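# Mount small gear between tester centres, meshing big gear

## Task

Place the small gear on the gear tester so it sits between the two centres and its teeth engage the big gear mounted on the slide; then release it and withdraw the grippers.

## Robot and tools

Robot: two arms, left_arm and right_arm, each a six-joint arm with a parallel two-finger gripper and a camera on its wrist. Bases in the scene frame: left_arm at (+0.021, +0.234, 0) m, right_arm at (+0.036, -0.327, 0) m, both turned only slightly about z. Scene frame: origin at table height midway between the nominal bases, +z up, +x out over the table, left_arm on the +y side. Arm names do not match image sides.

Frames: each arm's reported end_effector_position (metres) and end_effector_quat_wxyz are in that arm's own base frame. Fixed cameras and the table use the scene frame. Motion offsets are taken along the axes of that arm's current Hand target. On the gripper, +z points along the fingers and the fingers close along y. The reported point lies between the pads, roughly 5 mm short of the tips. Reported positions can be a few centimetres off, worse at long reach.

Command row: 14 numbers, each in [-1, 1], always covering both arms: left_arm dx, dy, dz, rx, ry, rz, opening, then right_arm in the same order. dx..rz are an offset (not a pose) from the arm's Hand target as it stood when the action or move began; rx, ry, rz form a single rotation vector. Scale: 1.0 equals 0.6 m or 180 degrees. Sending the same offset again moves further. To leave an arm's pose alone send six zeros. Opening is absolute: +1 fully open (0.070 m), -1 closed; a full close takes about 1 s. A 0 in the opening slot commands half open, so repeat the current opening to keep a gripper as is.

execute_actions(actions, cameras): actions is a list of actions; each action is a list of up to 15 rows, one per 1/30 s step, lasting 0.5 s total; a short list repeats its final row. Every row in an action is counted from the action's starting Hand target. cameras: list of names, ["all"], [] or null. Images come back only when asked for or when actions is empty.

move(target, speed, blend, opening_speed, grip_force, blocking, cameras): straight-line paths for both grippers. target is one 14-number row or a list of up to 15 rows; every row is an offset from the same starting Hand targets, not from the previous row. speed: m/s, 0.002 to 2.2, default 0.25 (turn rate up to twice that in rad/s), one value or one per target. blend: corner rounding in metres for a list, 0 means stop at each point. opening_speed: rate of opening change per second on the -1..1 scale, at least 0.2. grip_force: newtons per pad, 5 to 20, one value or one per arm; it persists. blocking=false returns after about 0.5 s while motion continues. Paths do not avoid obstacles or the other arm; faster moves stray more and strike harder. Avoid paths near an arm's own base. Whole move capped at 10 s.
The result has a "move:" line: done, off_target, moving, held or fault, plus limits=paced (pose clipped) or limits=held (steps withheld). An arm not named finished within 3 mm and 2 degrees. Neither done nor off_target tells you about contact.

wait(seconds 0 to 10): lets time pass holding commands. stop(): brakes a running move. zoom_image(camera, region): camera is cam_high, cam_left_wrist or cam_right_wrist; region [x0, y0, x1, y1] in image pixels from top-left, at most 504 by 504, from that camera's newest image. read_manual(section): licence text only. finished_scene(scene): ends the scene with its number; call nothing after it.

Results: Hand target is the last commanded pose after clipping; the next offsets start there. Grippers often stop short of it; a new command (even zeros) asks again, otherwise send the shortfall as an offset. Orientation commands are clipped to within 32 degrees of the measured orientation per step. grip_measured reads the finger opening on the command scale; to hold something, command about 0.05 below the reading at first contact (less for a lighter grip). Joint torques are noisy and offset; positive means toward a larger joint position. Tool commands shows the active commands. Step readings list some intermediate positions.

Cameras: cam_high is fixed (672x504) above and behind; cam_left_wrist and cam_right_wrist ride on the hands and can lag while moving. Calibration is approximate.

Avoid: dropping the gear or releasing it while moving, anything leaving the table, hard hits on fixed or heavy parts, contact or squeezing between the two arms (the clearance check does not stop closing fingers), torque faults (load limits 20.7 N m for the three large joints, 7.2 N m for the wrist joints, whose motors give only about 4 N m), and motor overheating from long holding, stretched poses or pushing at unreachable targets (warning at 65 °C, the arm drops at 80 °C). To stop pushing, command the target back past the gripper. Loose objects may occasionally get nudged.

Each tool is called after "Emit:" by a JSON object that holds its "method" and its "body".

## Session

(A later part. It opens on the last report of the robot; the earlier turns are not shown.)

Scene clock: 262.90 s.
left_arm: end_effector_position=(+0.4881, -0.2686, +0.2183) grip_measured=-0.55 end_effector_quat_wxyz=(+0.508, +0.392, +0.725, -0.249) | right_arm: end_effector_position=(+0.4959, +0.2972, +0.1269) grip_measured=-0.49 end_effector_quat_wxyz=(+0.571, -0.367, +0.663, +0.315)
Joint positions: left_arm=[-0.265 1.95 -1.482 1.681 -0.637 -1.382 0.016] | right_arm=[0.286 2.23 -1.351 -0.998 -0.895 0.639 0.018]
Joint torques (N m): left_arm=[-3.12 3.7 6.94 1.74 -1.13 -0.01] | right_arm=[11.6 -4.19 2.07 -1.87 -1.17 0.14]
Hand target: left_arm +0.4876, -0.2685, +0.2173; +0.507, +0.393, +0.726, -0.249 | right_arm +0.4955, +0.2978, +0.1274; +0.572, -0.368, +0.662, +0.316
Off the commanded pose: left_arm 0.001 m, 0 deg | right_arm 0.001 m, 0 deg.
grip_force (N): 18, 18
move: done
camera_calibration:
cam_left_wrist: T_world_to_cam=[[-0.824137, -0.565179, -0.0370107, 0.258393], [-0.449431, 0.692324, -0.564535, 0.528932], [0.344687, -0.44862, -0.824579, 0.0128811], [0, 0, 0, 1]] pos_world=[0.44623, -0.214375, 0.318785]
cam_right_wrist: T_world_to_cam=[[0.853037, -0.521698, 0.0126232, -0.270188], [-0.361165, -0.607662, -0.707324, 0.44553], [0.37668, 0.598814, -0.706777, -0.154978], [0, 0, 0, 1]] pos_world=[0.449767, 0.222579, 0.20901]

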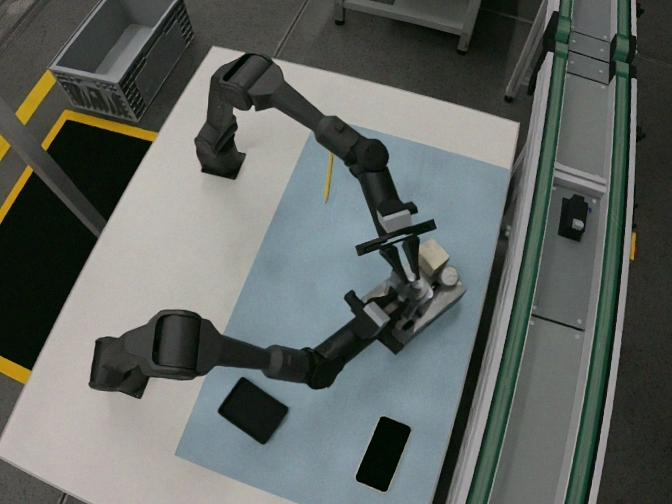

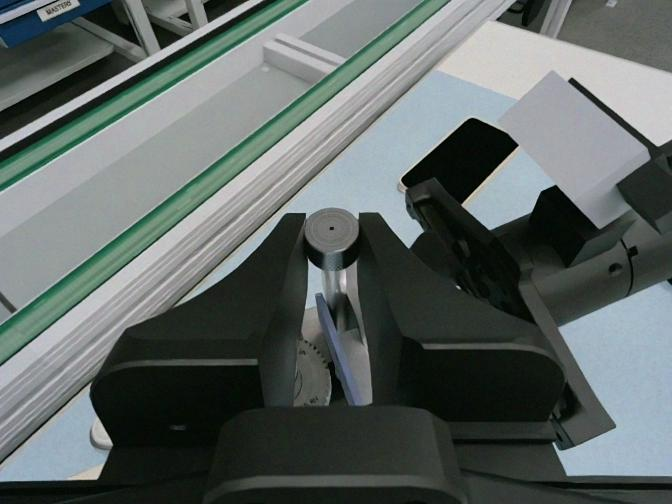

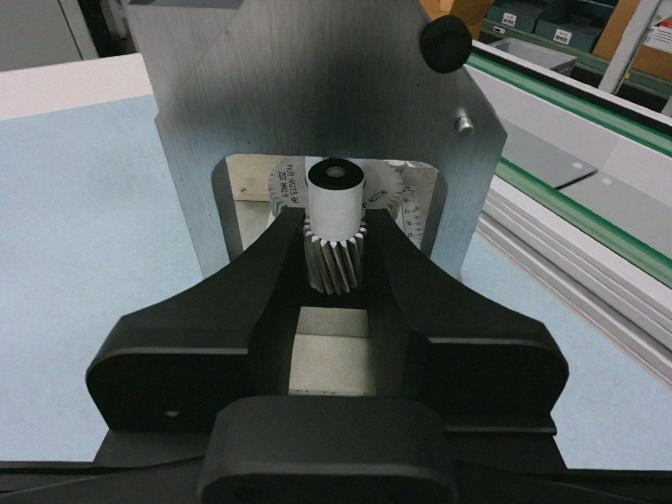

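Emit:
{"method": "move", "body": {"target": [[-0.0155,0.0006,-0.0061,0,0,0,-0.85,0,0,0,0,0,0,-0.75],[-0.0155,0.0006,-0.0061,0,0,0,-0.85,-0.0099,0,-0.0015,0,0,0,-0.75],[-0.0155,0.0006,-0.0061,0,0,0,-0.85,-0.0110,0,0.0059,0,0,0,-0.75]], "speed": 0.03, "cameras": ["all"]}}

Emit:
{"method": "zoom_image", "body": {"camera": "cam_left_wrist", "region": [290, 320, 380, 410]}}

Emit:
{"method": "zoom_image", "body": {"camera": "cam_right_wrist", "region": [220, 130, 460, 310]}}

Scene clock: 290.67 s.
left_arm: end_effector_position=(+0.4875, -0.2685, +0.2269) grip_measured=-0.55 end_effector_quat_wxyz=(+0.506, +0.392, +0.726, -0.250) | right_arm: end_effector_position=(+0.4983, +0.3012, +0.1343) grip_measured=-0.50 end_effector_quat_wxyz=(+0.572, -0.368, +0.661, +0.315)
Joint positions: left_arm=[-0.265 1.94 -1.505 1.73 -0.643 -1.442 0.016] | right_arm=[0.293 2.224 -1.374 -1.01 -0.877 0.663 0.018]
Joint torques (N m): left_arm=[-4.47 -21.37 -10.97 -1.28 -3.23 0.22] | right_arm=[1.25 -6.38 -3.8 0.4 -0.82 0.18]
Hand target: left_arm +0.4876, -0.2684, +0.2273; +0.507, +0.393, +0.726, -0.249 | right_arm +0.4979, +0.3016, +0.1334; +0.572, -0.368, +0.662, +0.316
Off the commanded pose: left_arm 0.000 m, 0 deg | right_arm 0.001 m, 0 deg.
grip_force (N): 18, 18
move: done
camera_calibration:
cam_left_wrist: T_world_to_cam=[[-0.824813, -0.564337, -0.0347579, 0.258241], [-0.450785, 0.693468, -0.562045, 0.533965], [0.341286, -0.447914, -0.826376, 0.0225014], [0, 0, 0, 1]] pos_world=[0.446025, -0.214474, 0.327683]
cam_right_wrist: T_world_to_cam=[[0.853657, -0.520607, 0.0154423, -0.271174], [-0.357865, -0.607829, -0.708856, 0.452635], [0.378421, 0.599593, -0.705185, -0.154322], [0, 0, 0, 1]] pos_world=[0.45187, 0.226481, 0.216215]

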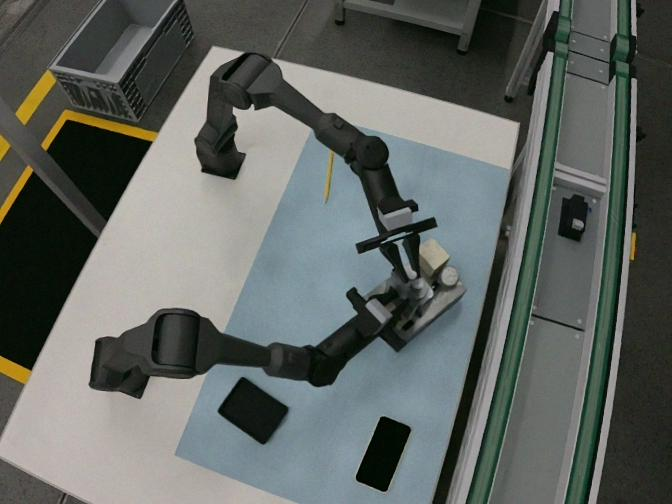

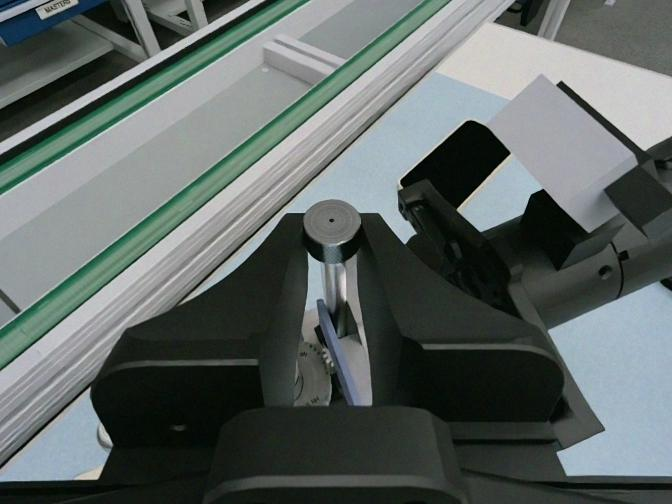

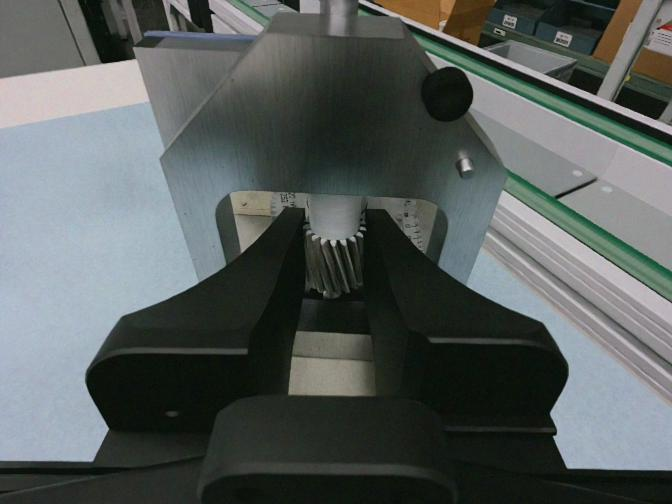

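Scaled by 5.600 from the camera's 672x504 image, which has a finer 960x720 frame.

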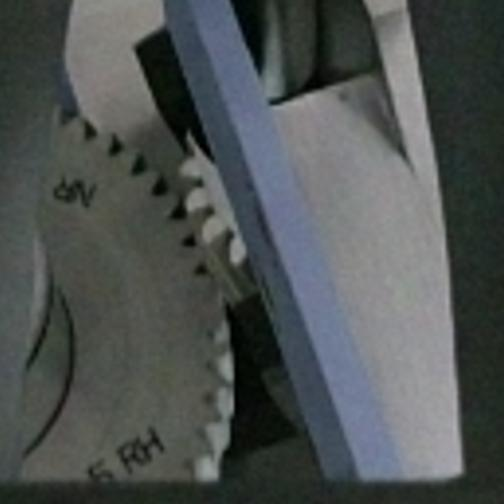

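Scaled by 2.100 from the camera's 672x504 image, which has a finer 960x720 frame.

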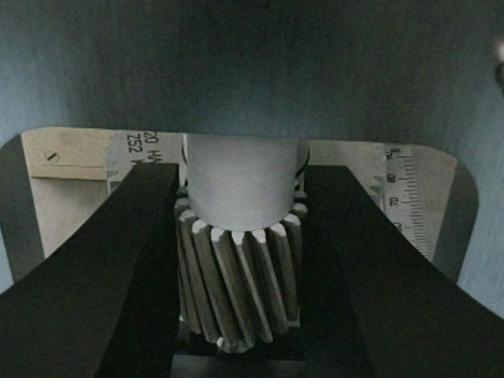

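Emit:
{"method": "move", "body": {"target": [[0,0,0,0,0,0,-0.85,-0.0005,0.0008,0.0033,0,0,0,-0.75],[0,0,0,0,0,0,-0.85,0.0102,0.0008,0.0049,0,0,0,-0.75]], "speed": 0.02, "cameras": ["all"]}}

Emit:
{"method": "zoom_image", "body": {"camera": "cam_left_wrist", "region": [290, 320, 380, 410]}}

Emit:
{"method": "zoom_image", "body": {"camera": "cam_right_wrist", "region": [220, 130, 460, 310]}}

Scene clock: 295.07 s.
left_arm: end_effector_position=(+0.4875, -0.2685, +0.2269) grip_measured=-0.55 end_effector_quat_wxyz=(+0.506, +0.392, +0.726, -0.250) | right_arm: end_effector_position=(+0.4989, +0.3037, +0.1279) grip_measured=-0.50 end_effector_quat_wxyz=(+0.572, -0.368, +0.661, +0.316)
Joint positions: left_arm=[-0.265 1.94 -1.505 1.73 -0.643 -1.442 0.016] | right_arm=[0.299 2.242 -1.379 -0.995 -0.882 0.646 0.018]
Joint torques (N m): left_arm=[-4.26 -21.27 -10.68 -1.18 -3.1 0.23] | right_arm=[2.42 -5.51 -2.65 0.14 -0.39 -0.03]
Hand target: left_arm +0.4876, -0.2684, +0.2273; +0.507, +0.393, +0.726, -0.249 | right_arm +0.4985, +0.3035, +0.1269; +0.572, -0.368, +0.662, +0.316
Off the commanded pose: left_arm 0.000 m, 0 deg | right_arm 0.001 m, 0 deg.
grip_force (N): 18, 18
move: done
camera_calibration:
cam_left_wrist: T_world_to_cam=[[-0.824813, -0.564337, -0.0347579, 0.258241], [-0.450785, 0.693468, -0.562045, 0.533965], [0.341286, -0.447914, -0.826376, 0.0225014], [0, 0, 0, 1]] pos_world=[0.446025, -0.214474, 0.327683]
cam_right_wrist: T_world_to_cam=[[0.85404, -0.51999, 0.0150645, -0.270603], [-0.357456, -0.607638, -0.709226, 0.449648], [0.377944, 0.600322, -0.70482, -0.160697], [0, 0, 0, 1]] pos_world=[0.452569, 0.228983, 0.209716]

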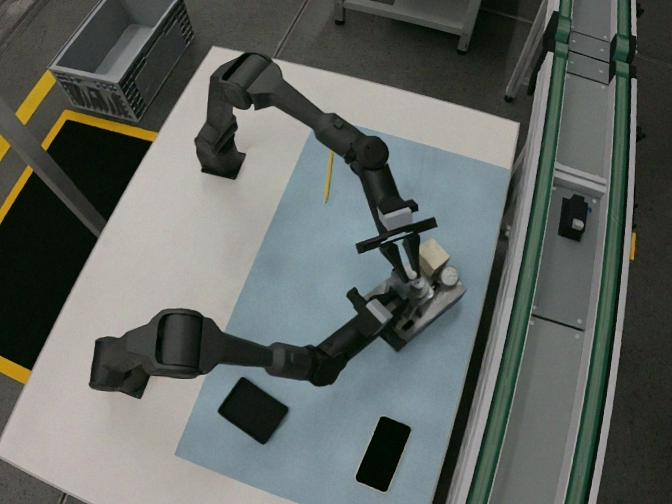

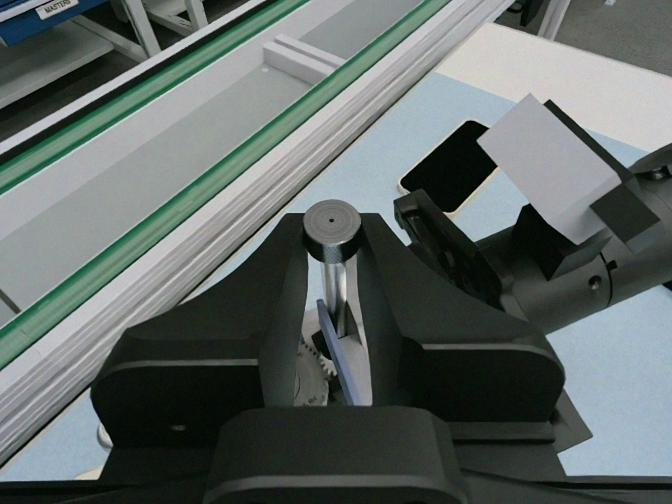

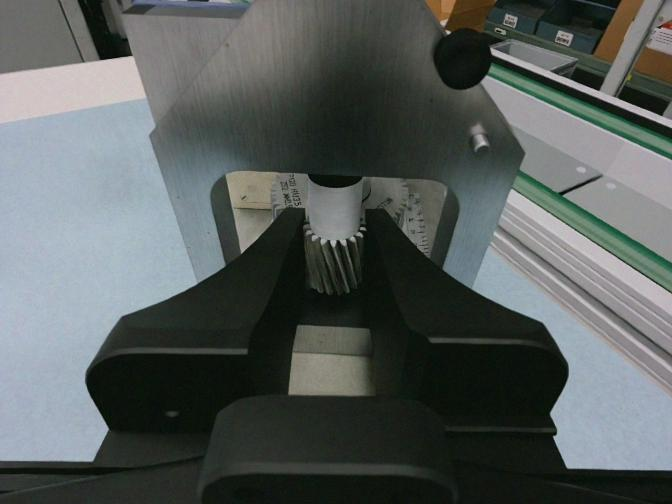

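Scaled by 5.600 from the camera's 672x504 image, which has a finer 960x720 frame.

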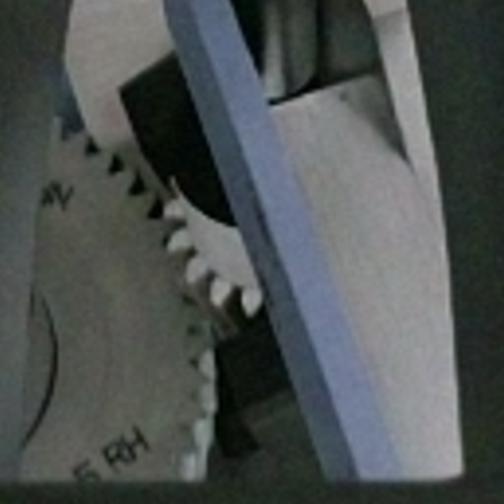

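Scaled by 2.100 from the camera's 672x504 image, which has a finer 960x720 frame.

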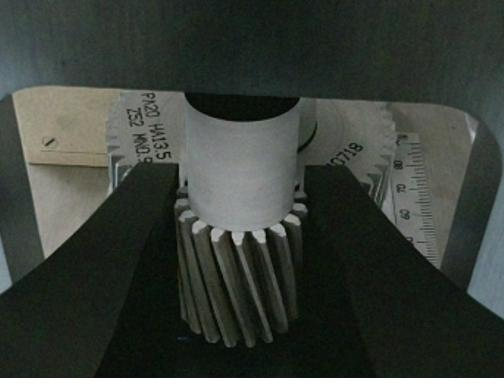

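Emit:
{"method": "move", "body": {"target": [0,0,0,0,0,0,-0.85,0.0049,0,0.0007,0,0,0,-0.75], "speed": 0.02}}

Scene clock: 300.60 s.
left_arm: end_effector_position=(+0.4875, -0.2685, +0.2269) grip_measured=-0.55 end_effector_quat_wxyz=(+0.506, +0.393, +0.726, -0.249) | right_arm: end_effector_position=(+0.4984, +0.3039, +0.1266) grip_measured=-0.50 end_effector_quat_wxyz=(+0.574, -0.368, +0.660, +0.317)
Joint positions: left_arm=[-0.265 1.94 -1.505 1.73 -0.643 -1.441 0.016] | right_arm=[0.299 2.246 -1.376 -0.989 -0.89 0.637 0.018]
Joint torques (N m): left_arm=[-4.35 -20.6 -10.26 -1.18 -2.94 0.21] | right_arm=[1.24 -0.5 1.51 -0.69 2.05 -0.14]
Hand target: left_arm +0.4876, -0.2684, +0.2273; +0.507, +0.393, +0.726, -0.249 | right_arm +0.4985, +0.3035, +0.1240; +0.572, -0.368, +0.662, +0.316
Off the commanded pose: left_arm 0.000 m, 0 deg | right_arm 0.003 m, 0 deg.
grip_force (N): 18, 18
move: done

Emit:
{"method": "move", "body": {"target": [0.0140,-0.0006,0.0054,0,0,0,-0.85,-0.0035,0,-0.0005,0,0,0,-0.75], "speed": 0.02, "cameras": ["all"]}}

Emit:
{"method": "zoom_image", "body": {"camera": "cam_right_wrist", "region": [220, 130, 460, 310]}}

Scene clock: 302.40 s.
left_arm: end_effector_position=(+0.4875, -0.2687, +0.2193) grip_measured=-0.55 end_effector_quat_wxyz=(+0.508, +0.393, +0.725, -0.250) | right_arm: end_effector_position=(+0.4986, +0.3035, +0.1256) grip_measured=-0.50 end_effector_quat_wxyz=(+0.571, -0.368, +0.662, +0.316)
Joint positions: left_arm=[-0.265 1.948 -1.483 1.686 -0.639 -1.387 0.016] | right_arm=[0.299 2.245 -1.376 -0.993 -0.883 0.643 0.018]
Joint torques (N m): left_arm=[-4.85 -16.6 -7.15 -0.84 -2.56 -0.01] | right_arm=[1.98 -0.05 3.3 -1.44 2.89 0.17]
Hand target: left_arm +0.4876, -0.2684, +0.2183; +0.507, +0.393, +0.726, -0.249 | right_arm +0.4985, +0.3035, +0.1261; +0.572, -0.368, +0.662, +0.316
Off the commanded pose: left_arm 0.001 m, 0 deg | right_arm 0.000 m, 0 deg.
grip_force (N): 18, 18
move: done
camera_calibration:
cam_left_wrist: T_world_to_cam=[[-0.825088, -0.56381, -0.0367253, 0.258642], [-0.448458, 0.693045, -0.564424, 0.528957], [0.34368, -0.44923, -0.824668, 0.0142245], [0, 0, 0, 1]] pos_world=[0.445728, -0.214376, 0.319785]
cam_right_wrist: T_world_to_cam=[[0.853668, -0.520649, 0.0132971, -0.269852], [-0.359966, -0.608275, -0.707408, 0.44903], [0.376399, 0.599105, -0.70668, -0.160646], [0, 0, 0, 1]] pos_world=[0.452466, 0.22888, 0.20771]

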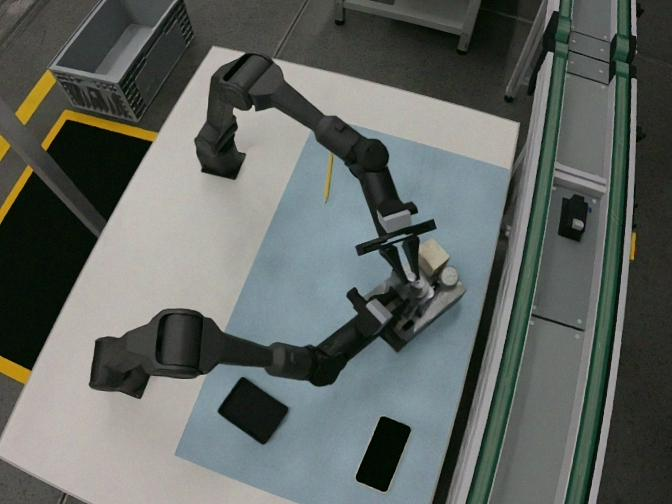

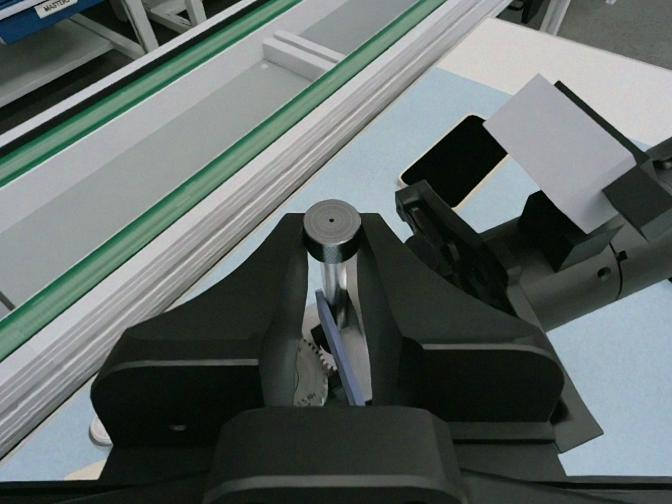

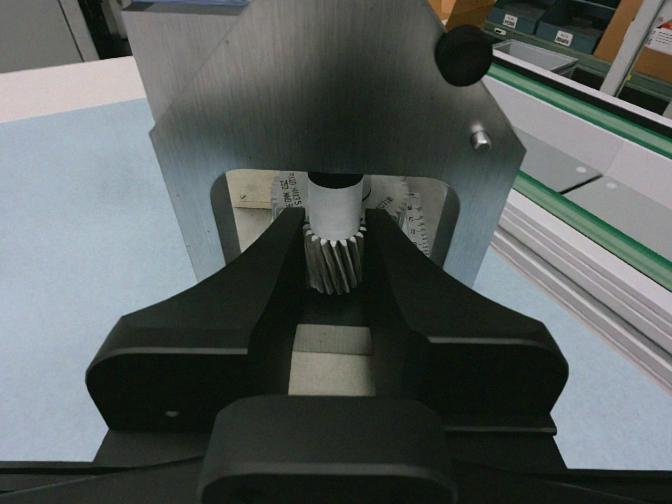

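Scaled by 2.100 from the camera's 672x504 image, which has a finer 960x720 frame.

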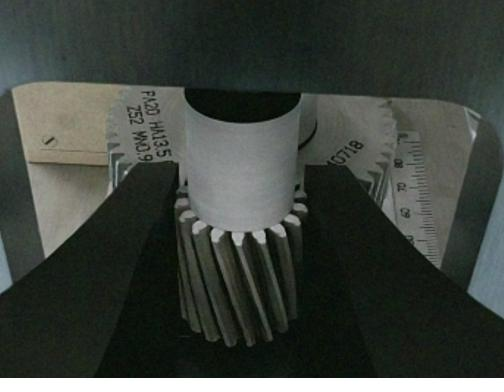

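Emit:
{"method": "move", "body": {"target": [0.0093,-0.0004,0.0036,0,0,0,-0.85,0,0,0,0,0,0,-0.75], "speed": 0.01, "cameras": ["cam_left_wrist","cam_right_wrist"]}}

Emit:
{"method": "zoom_image", "body": {"camera": "cam_left_wrist", "region": [250, 200, 430, 410]}}

Scene clock: 304.10 s.
left_arm: end_effector_position=(+0.4875, -0.2687, +0.2145) grip_measured=-0.55 end_effector_quat_wxyz=(+0.508, +0.393, +0.724, -0.250) | right_arm: end_effector_position=(+0.4986, +0.3033, +0.1256) grip_measured=-0.50 end_effector_quat_wxyz=(+0.571, -0.368, +0.662, +0.316)
Joint positions: left_arm=[-0.265 1.953 -1.469 1.657 -0.637 -1.352 0.016] | right_arm=[0.298 2.245 -1.376 -0.994 -0.884 0.643 0.018]
Joint torques (N m): left_arm=[-5.1 -11.79 -4.19 -0.32 -2.52 0.1] | right_arm=[2.69 -1.07 2.32 -1 2.33 -0.03]
Hand target: left_arm +0.4875, -0.2684, +0.2123; +0.507, +0.393, +0.726, -0.249 | right_arm +0.4985, +0.3035, +0.1261; +0.572, -0.368, +0.662, +0.316
Off the commanded pose: left_arm 0.002 m, 0 deg | right_arm 0.001 m, 0 deg.
grip_force (N): 18, 18
move: done
camera_calibration:
cam_left_wrist: T_world_to_cam=[[-0.82498, -0.56391, -0.0375938, 0.258419], [-0.447429, 0.692315, -0.566133, 0.525983], [0.345275, -0.450228, -0.823456, 0.0089807], [0, 0, 0, 1]] pos_world=[0.44543, -0.214377, 0.314887]
cam_right_wrist: T_world_to_cam=[[0.854148, -0.51986, 0.0132887, -0.270402], [-0.359453, -0.608675, -0.707325, 0.448689], [0.375798, 0.599384, -0.706764, -0.160241], [0, 0, 0, 1]] pos_world=[0.452465, 0.228581, 0.20771]
Images, in order (width x height): cam_left_wrist 672x504, cam_right_wrist 672x504.

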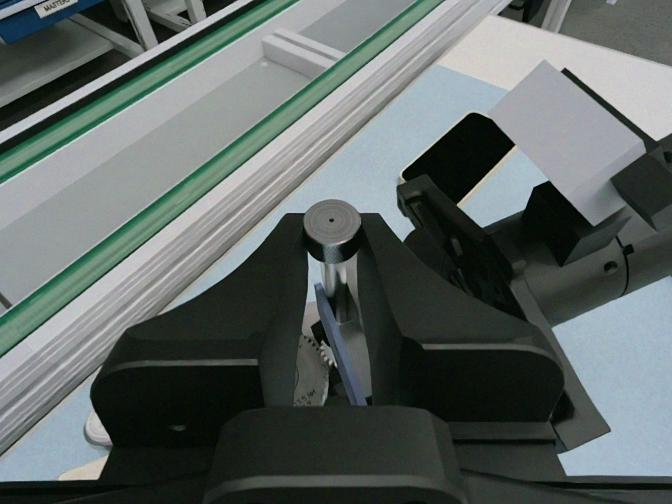

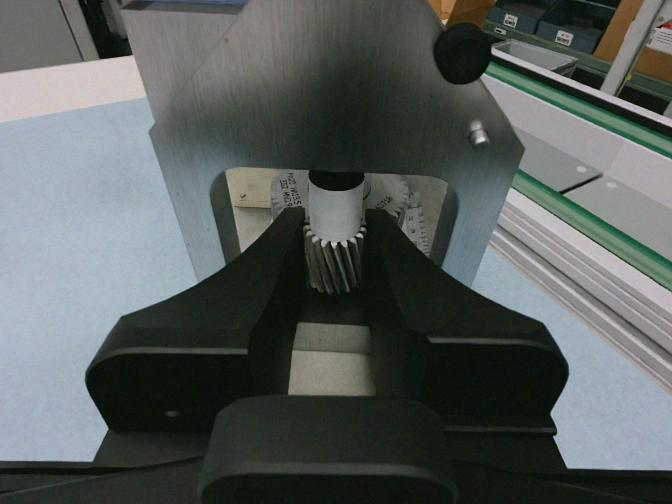

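Scaled by 2.400 from the camera's 672x504 image, which has a finer 960x720 frame.

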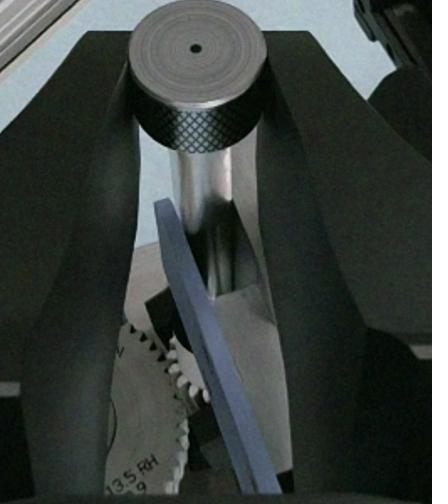

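Emit:
{"method": "move", "body": {"target": [0.0047,-0.0002,0.0018,0,0,0,-0.85,0,0,0,0,0,0,-0.75], "speed": 0.01, "cameras": ["cam_left_wrist"]}}

Emit:
{"method": "zoom_image", "body": {"camera": "cam_left_wrist", "region": [250, 200, 430, 410]}}

Scene clock: 305.73 s.
left_arm: end_effector_position=(+0.4877, -0.2688, +0.2125) grip_measured=-0.55 end_effector_quat_wxyz=(+0.509, +0.393, +0.724, -0.250) | right_arm: end_effector_position=(+0.4987, +0.3032, +0.1257) grip_measured=-0.49 end_effector_quat_wxyz=(+0.571, -0.368, +0.662, +0.316)
Joint positions: left_arm=[-0.265 1.955 -1.463 1.643 -0.636 -1.334 0.016] | right_arm=[0.298 2.245 -1.376 -0.993 -0.884 0.643 0.018]
Joint torques (N m): left_arm=[-5.23 0.21 3.44 1.09 -1.87 0.16] | right_arm=[5.09 -1.09 0.35 -0.77 2.38 -0.28]
Hand target: left_arm +0.4875, -0.2684, +0.2093; +0.507, +0.393, +0.726, -0.249 | right_arm +0.4985, +0.3035, +0.1261; +0.572, -0.368, +0.662, +0.316
Off the commanded pose: left_arm 0.003 m, 0 deg | right_arm 0.001 m, 0 deg.
grip_force (N): 18, 18
move: done
camera_calibration:
cam_left_wrist: T_world_to_cam=[[-0.824796, -0.564111, -0.0386095, 0.258591], [-0.446466, 0.69164, -0.567716, 0.524649], [0.346959, -0.451012, -0.822318, 0.00602226], [0, 0, 0, 1]] pos_world=[0.445433, -0.214279, 0.312788]
Images, in order (width x height): cam_left_wrist 672x504.

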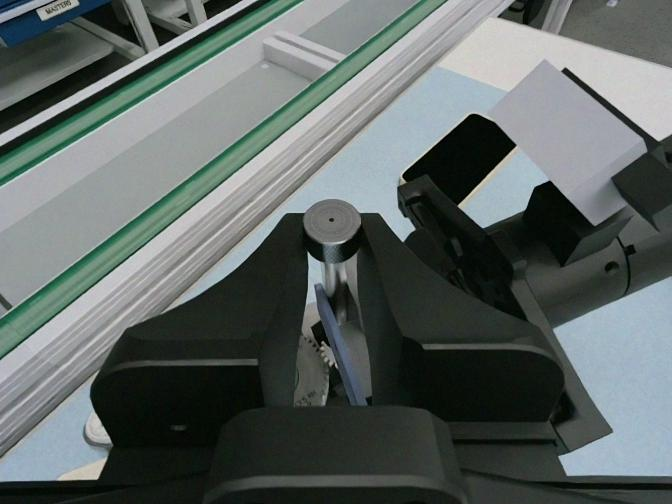

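Scaled by 2.400 from the camera's 672x504 image, which has a finer 960x720 frame.

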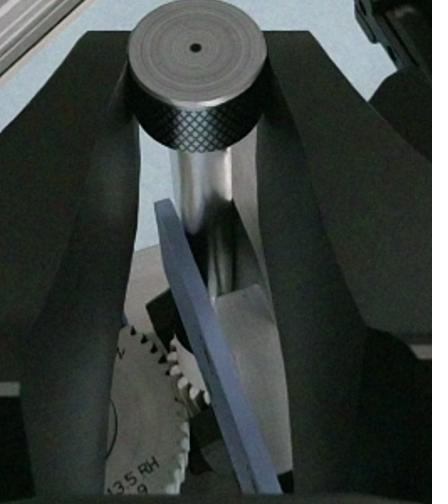

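Emit:
{"method": "move", "body": {"target": [0,0,0,0,0,0,-0.85,0,0,0,0,0,0,-0.45], "opening_speed": 0.3, "cameras": ["all"]}}

Emit:
{"method": "zoom_image", "body": {"camera": "cam_right_wrist", "region": [220, 130, 460, 310]}}

Emit:
{"method": "zoom_image", "body": {"camera": "cam_left_wrist", "region": [250, 200, 430, 410]}}

Scene clock: 312.77 s.
left_arm: end_effector_position=(+0.4874, -0.2685, +0.2093) grip_measured=-0.55 end_effector_quat_wxyz=(+0.507, +0.393, +0.726, -0.249) | right_arm: end_effector_position=(+0.4982, +0.3042, +0.1242) grip_measured=-0.45 end_effector_quat_wxyz=(+0.570, -0.368, +0.663, +0.316)
Joint positions: left_arm=[-0.265 1.958 -1.459 1.644 -0.635 -1.334 0.016] | right_arm=[0.3 2.247 -1.376 -0.993 -0.883 0.643 0.019]
Joint torques (N m): left_arm=[-5.35 1.33 4.31 1.6 -2.08 0.18] | right_arm=[1.84 -6.34 -1.15 -0.55 -0.7 -0.08]
Hand target: left_arm +0.4875, -0.2684, +0.2093; +0.507, +0.393, +0.726, -0.249 | right_arm +0.4985, +0.3035, +0.1261; +0.572, -0.368, +0.662, +0.316
Off the commanded pose: left_arm 0.000 m, 0 deg | right_arm 0.002 m, 0 deg.
grip_force (N): 18, 18
move: done
camera_calibration:
cam_left_wrist: T_world_to_cam=[[-0.824934, -0.564082, -0.0359881, 0.257926], [-0.449733, 0.693606, -0.562718, 0.523582], [0.342381, -0.44802, -0.825865, 0.00735284], [0, 0, 0, 1]] pos_world=[0.445726, -0.214374, 0.309984]
cam_right_wrist: T_world_to_cam=[[0.854512, -0.519306, 0.0114196, -0.269683], [-0.361006, -0.609551, -0.705778, 0.448992], [0.373475, 0.598973, -0.708341, -0.160181], [0, 0, 0, 1]] pos_world=[0.45236, 0.22958, 0.206505]

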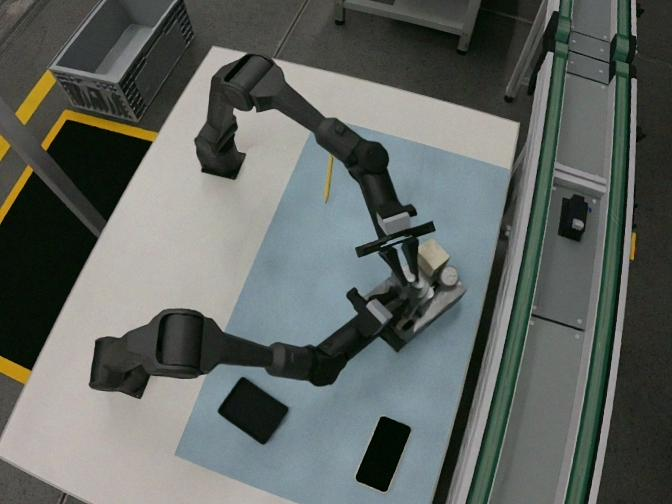

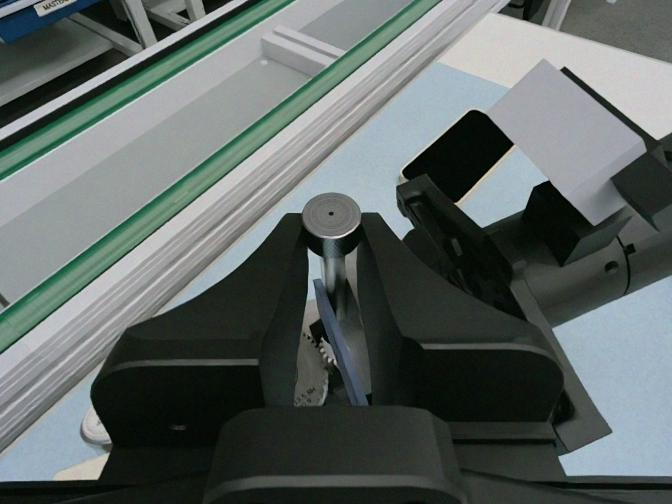

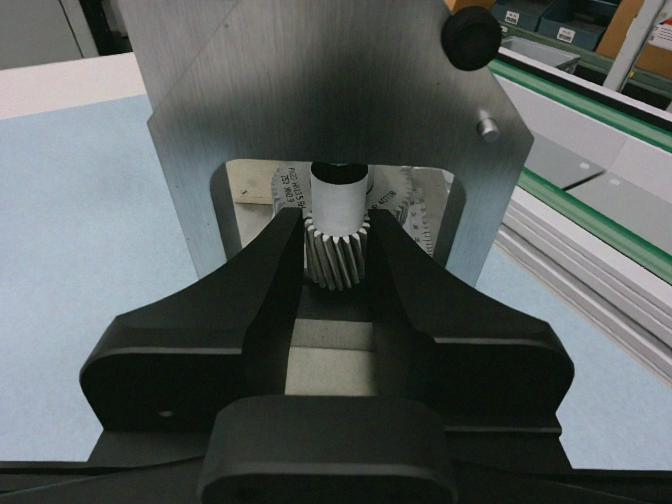

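Scaled by 2.100 from the camera's 672x504 image, which has a finer 960x720 frame.

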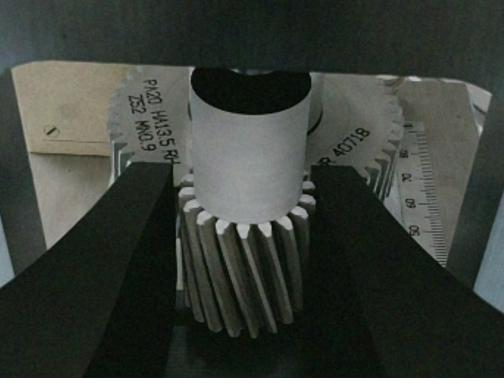

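Scaled by 2.400 from the camera's 672x504 image, which has a finer 960x720 frame.

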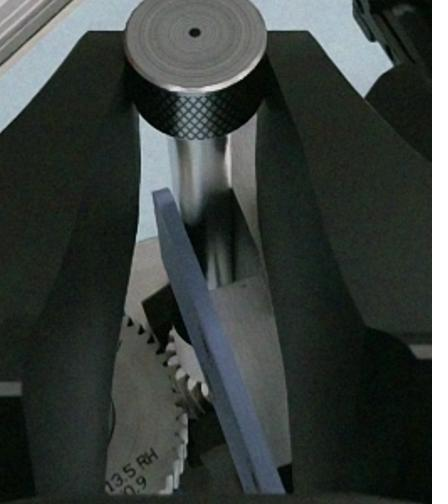

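Emit:
{"method": "zoom_image", "body": {"camera": "cam_right_wrist", "region": [300, 150, 380, 210]}}

Scaled by 6.300 from the camera's 672x504 image, which has a finer 960x720 frame.

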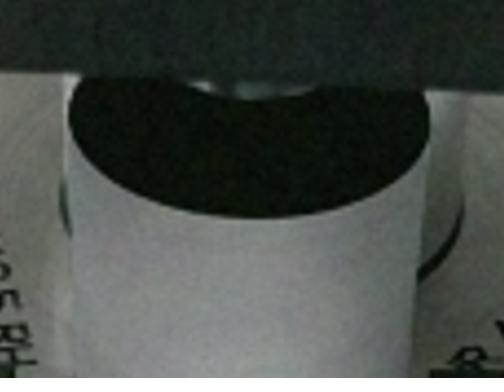

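Emit:
{"method": "move", "body": {"target": [0,0,0,0,0,0,-0.85,0,0,0,0,-0.055,0,-0.45], "cameras": ["cam_right_wrist"]}}

Emit:
{"method": "zoom_image", "body": {"camera": "cam_right_wrist", "region": [280, 100, 400, 220]}}

Scene clock: 320.87 s.
left_arm: end_effector_position=(+0.4874, -0.2685, +0.2093) grip_measured=-0.55 end_effector_quat_wxyz=(+0.507, +0.393, +0.726, -0.249) | right_arm: end_effector_position=(+0.4988, +0.3033, +0.1280) grip_measured=-0.45 end_effector_quat_wxyz=(+0.629, -0.338, +0.608, +0.347)
Joint positions: left_arm=[-0.265 1.958 -1.459 1.644 -0.635 -1.334 0.016] | right_arm=[0.294 2.33 -1.358 -0.83 -1.101 0.484 0.019]
Joint torques (N m): left_arm=[-5.37 -0.73 3.71 1.58 -1.91 0.1] | right_arm=[1.55 -4.53 -1.97 -0.24 1.01 0.03]
Hand target: left_arm +0.4875, -0.2684, +0.2093; +0.507, +0.393, +0.726, -0.249 | right_arm +0.4985, +0.3035, +0.1261; +0.627, -0.339, +0.610, +0.346
Off the commanded pose: left_arm 0.000 m, 0 deg | right_arm 0.002 m, 0 deg.
grip_force (N): 18, 18
move: done
camera_calibration:
cam_right_wrist: T_world_to_cam=[[0.852551, -0.5224, 0.0159445, -0.269356], [-0.286247, -0.492242, -0.822047, 0.39332], [0.437286, 0.696273, -0.569196, -0.236376], [0, 0, 0, 1]] pos_world=[0.445591, 0.217479, 0.193078]
Images, in order (width x height): cam_right_wrist 672x504.

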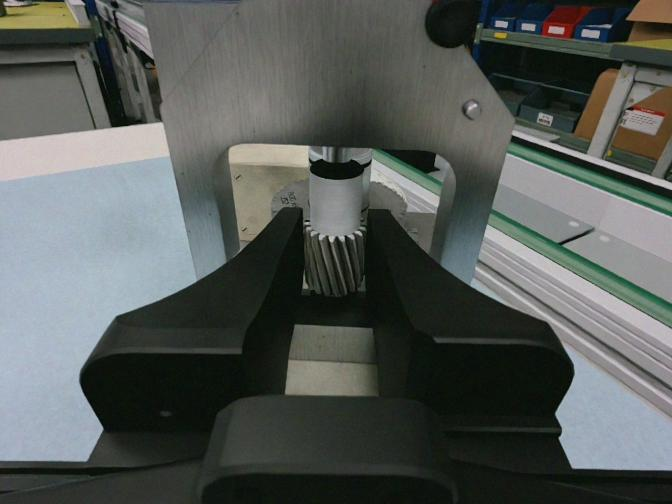

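Scaled by 4.200 from the camera's 672x504 image, which has a finer 960x720 frame.

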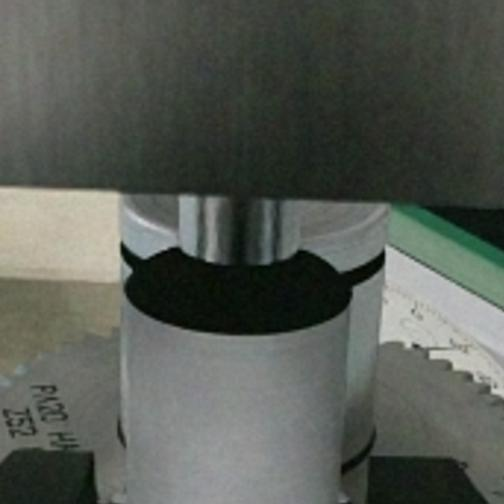

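Emit:
{"method": "zoom_image", "body": {"camera": "cam_right_wrist", "region": [308, 140, 368, 185]}}

Scaled by 8.400 from the camera's 672x504 image, which has a finer 960x720 frame.

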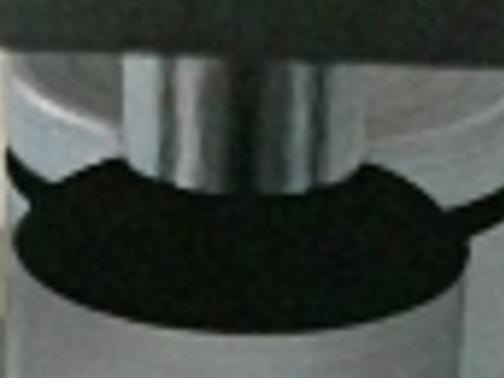

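Emit:
{"method": "move", "body": {"target": [[0,0,0,0,0,0,-0.85,0,0,0,0,0,0,-0.75],[0,0,0,0,0,0,-0.85,0,0,0.0045,0,0,0,-0.75]], "speed": 0.02, "cameras": ["cam_right_wrist","cam_left_wrist"]}}

Emit:
{"method": "zoom_image", "body": {"camera": "cam_right_wrist", "region": [280, 100, 400, 220]}}

Emit:
{"method": "zoom_image", "body": {"camera": "cam_left_wrist", "region": [250, 200, 430, 410]}}

Scene clock: 329.63 s.
left_arm: end_effector_position=(+0.4874, -0.2685, +0.2093) grip_measured=-0.55 end_effector_quat_wxyz=(+0.507, +0.393, +0.726, -0.249) | right_arm: end_effector_position=(+0.4998, +0.3054, +0.1277) grip_measured=-0.49 end_effector_quat_wxyz=(+0.628, -0.339, +0.609, +0.347)
Joint positions: left_arm=[-0.265 1.958 -1.459 1.644 -0.635 -1.334 0.016] | right_arm=[0.298 2.334 -1.368 -0.83 -1.093 0.487 0.018]
Joint torques (N m): left_arm=[-5.26 -0.31 3.62 1.51 -2.29 0.09] | right_arm=[15.13 0.89 -4.59 -0.35 3.33 -0.12]
Hand target: left_arm +0.4875, -0.2684, +0.2093; +0.507, +0.393, +0.726, -0.249 | right_arm +0.5000, +0.3058, +0.1261; +0.627, -0.339, +0.610, +0.346
Off the commanded pose: left_arm 0.000 m, 0 deg | right_arm 0.002 m, 0 deg.
grip_force (N): 18, 18
move: done
camera_calibration:
cam_left_wrist: T_world_to_cam=[[-0.824934, -0.564082, -0.0359881, 0.257926], [-0.449733, 0.693606, -0.562718, 0.523582], [0.342381, -0.44802, -0.825865, 0.00735284], [0, 0, 0, 1]] pos_world=[0.445726, -0.214374, 0.309984]
cam_right_wrist: T_world_to_cam=[[0.853025, -0.521582, 0.0173436, -0.269891], [-0.285908, -0.494876, -0.820582, 0.394885], [0.436584, 0.695018, -0.571266, -0.237444], [0, 0, 0, 1]] pos_world=[0.446789, 0.219677, 0.193073]
Images, in order (width x height): cam_left_wrist 672x504, cam_right_wrist 672x504.

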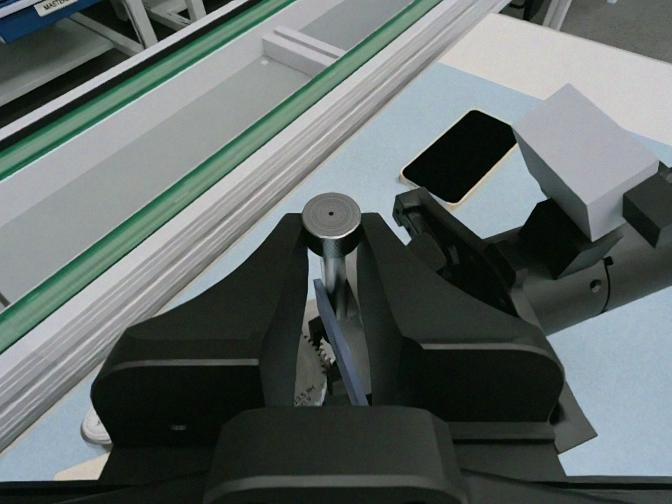

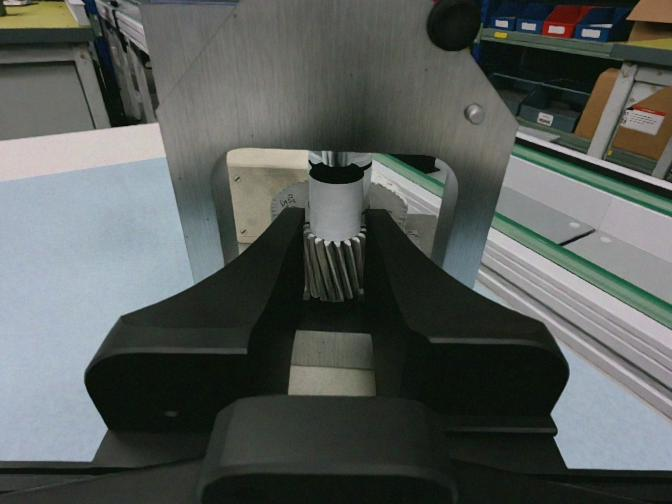

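Scaled by 4.200 from the camera's 672x504 image, which has a finer 960x720 frame.

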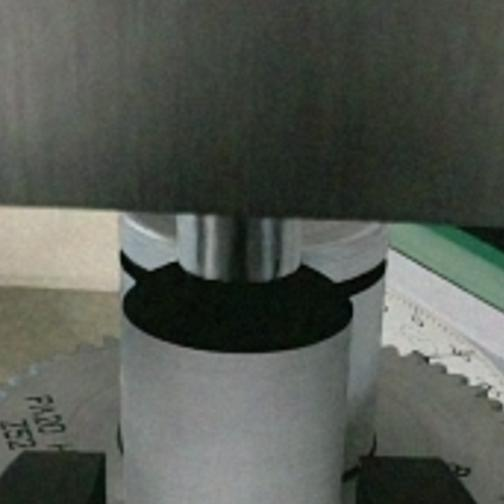

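Scaled by 2.400 from the camera's 672x504 image, which has a finer 960x720 frame.

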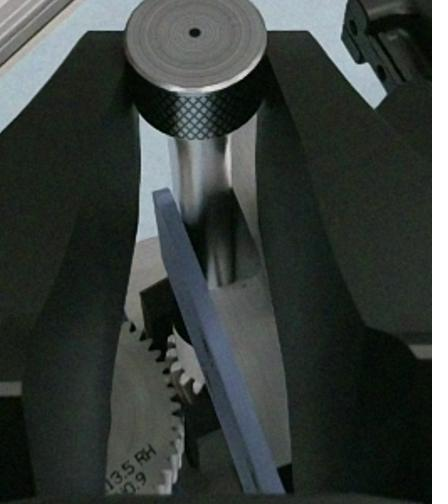

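Emit:
{"method": "move", "body": {"target": [-0.0031,0,-0.0012,0,0,0,-0.85,0,0,-0.0036,0,0,0,-0.75], "speed": 0.02}}

Emit:
{"method": "move", "body": {"target": [0,0,0,0,0,0,0.14,0,0,0,0,0,0,-0.75], "opening_speed": 0.6, "cameras": ["cam_right_wrist","cam_left_wrist"]}}

Emit:
{"method": "zoom_image", "body": {"camera": "cam_right_wrist", "region": [280, 100, 400, 220]}}

Scene clock: 332.13 s.
left_arm: end_effector_position=(+0.4874, -0.2684, +0.2093) grip_measured=-0.55 end_effector_quat_wxyz=(+0.505, +0.393, +0.727, -0.249) | right_arm: end_effector_position=(+0.4995, +0.3054, +0.1267) grip_measured=-0.49 end_effector_quat_wxyz=(+0.627, -0.338, +0.610, +0.346)
Joint positions: left_arm=[-0.265 1.958 -1.462 1.655 -0.635 -1.345 0.016] | right_arm=[0.299 2.334 -1.365 -0.828 -1.092 0.486 0.018]
Joint torques (N m): left_arm=[-5.53 -4.66 1.21 1.09 -2.61 0.04] | right_arm=[8 -0.82 4.44 -2.08 1.48 -0.32]
Hand target: left_arm +0.4875, -0.2685, +0.2113; +0.507, +0.393, +0.726, -0.249 | right_arm +0.4988, +0.3040, +0.1261; +0.627, -0.339, +0.610, +0.346
Off the commanded pose: left_arm 0.002 m, 0 deg | right_arm 0.002 m, 0 deg.
grip_force (N): 18, 18
move: done

Scene clock: 334.00 s.
left_arm: end_effector_position=(+0.4874, -0.2686, +0.2110) grip_measured=+0.14 end_effector_quat_wxyz=(+0.506, +0.393, +0.726, -0.249) | right_arm: end_effector_position=(+0.4987, +0.3043, +0.1267) grip_measured=-0.49 end_effector_quat_wxyz=(+0.627, -0.339, +0.610, +0.347)
Joint positions: left_arm=[-0.266 1.956 -1.464 1.654 -0.636 -1.345 0.04] | right_arm=[0.296 2.332 -1.36 -0.83 -1.097 0.485 0.018]
Joint torques (N m): left_arm=[0.17 -13.88 -7.8 -0.64 -0.16 0.15] | right_arm=[3.39 0.71 8.08 -2.79 2.27 -0.13]
Hand target: left_arm +0.4875, -0.2685, +0.2113; +0.507, +0.393, +0.726, -0.249 | right_arm +0.4988, +0.3040, +0.1261; +0.627, -0.339, +0.610, +0.346
Off the commanded pose: left_arm 0.000 m, 0 deg | right_arm 0.001 m, 0 deg.
grip_force (N): 18, 18
move: done
camera_calibration:
cam_left_wrist: T_world_to_cam=[[-0.825327, -0.563488, -0.0362934, 0.258332], [-0.449235, 0.694205, -0.562376, 0.524464], [0.342087, -0.44784, -0.826085, 0.00903239], [0, 0, 0, 1]] pos_world=[0.445726, -0.214474, 0.311783]
cam_right_wrist: T_world_to_cam=[[0.853032, -0.521636, 0.0152664, -0.269188], [-0.287902, -0.494802, -0.819929, 0.394142], [0.435258, 0.69503, -0.572262, -0.235921], [0, 0, 0, 1]] pos_world=[0.445786, 0.218577, 0.19227]
Images, in order (width x height): cam_left_wrist 672x504, cam_right_wrist 672x504.

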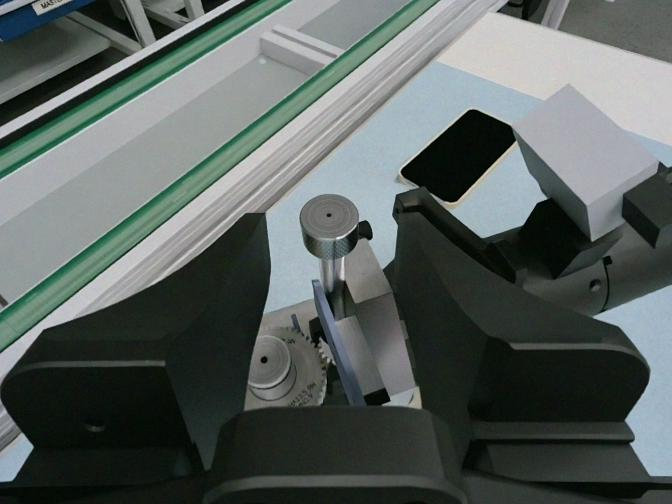

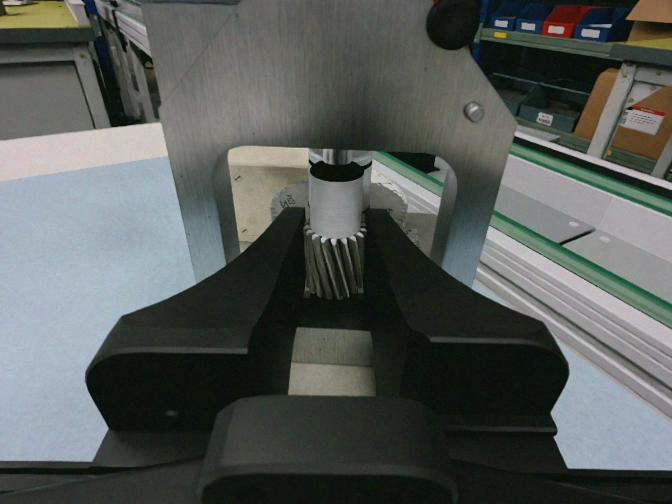

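Scaled by 4.200 from the camera's 672x504 image, which has a finer 960x720 frame.

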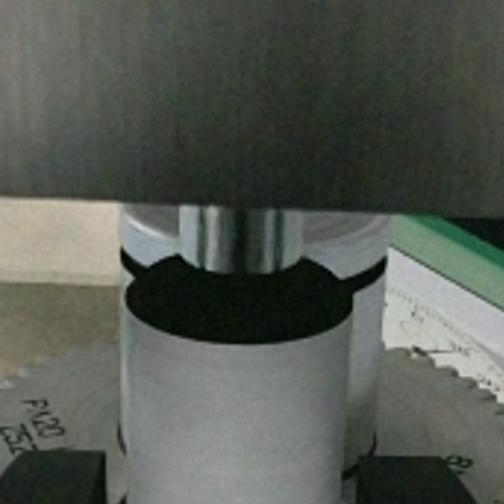

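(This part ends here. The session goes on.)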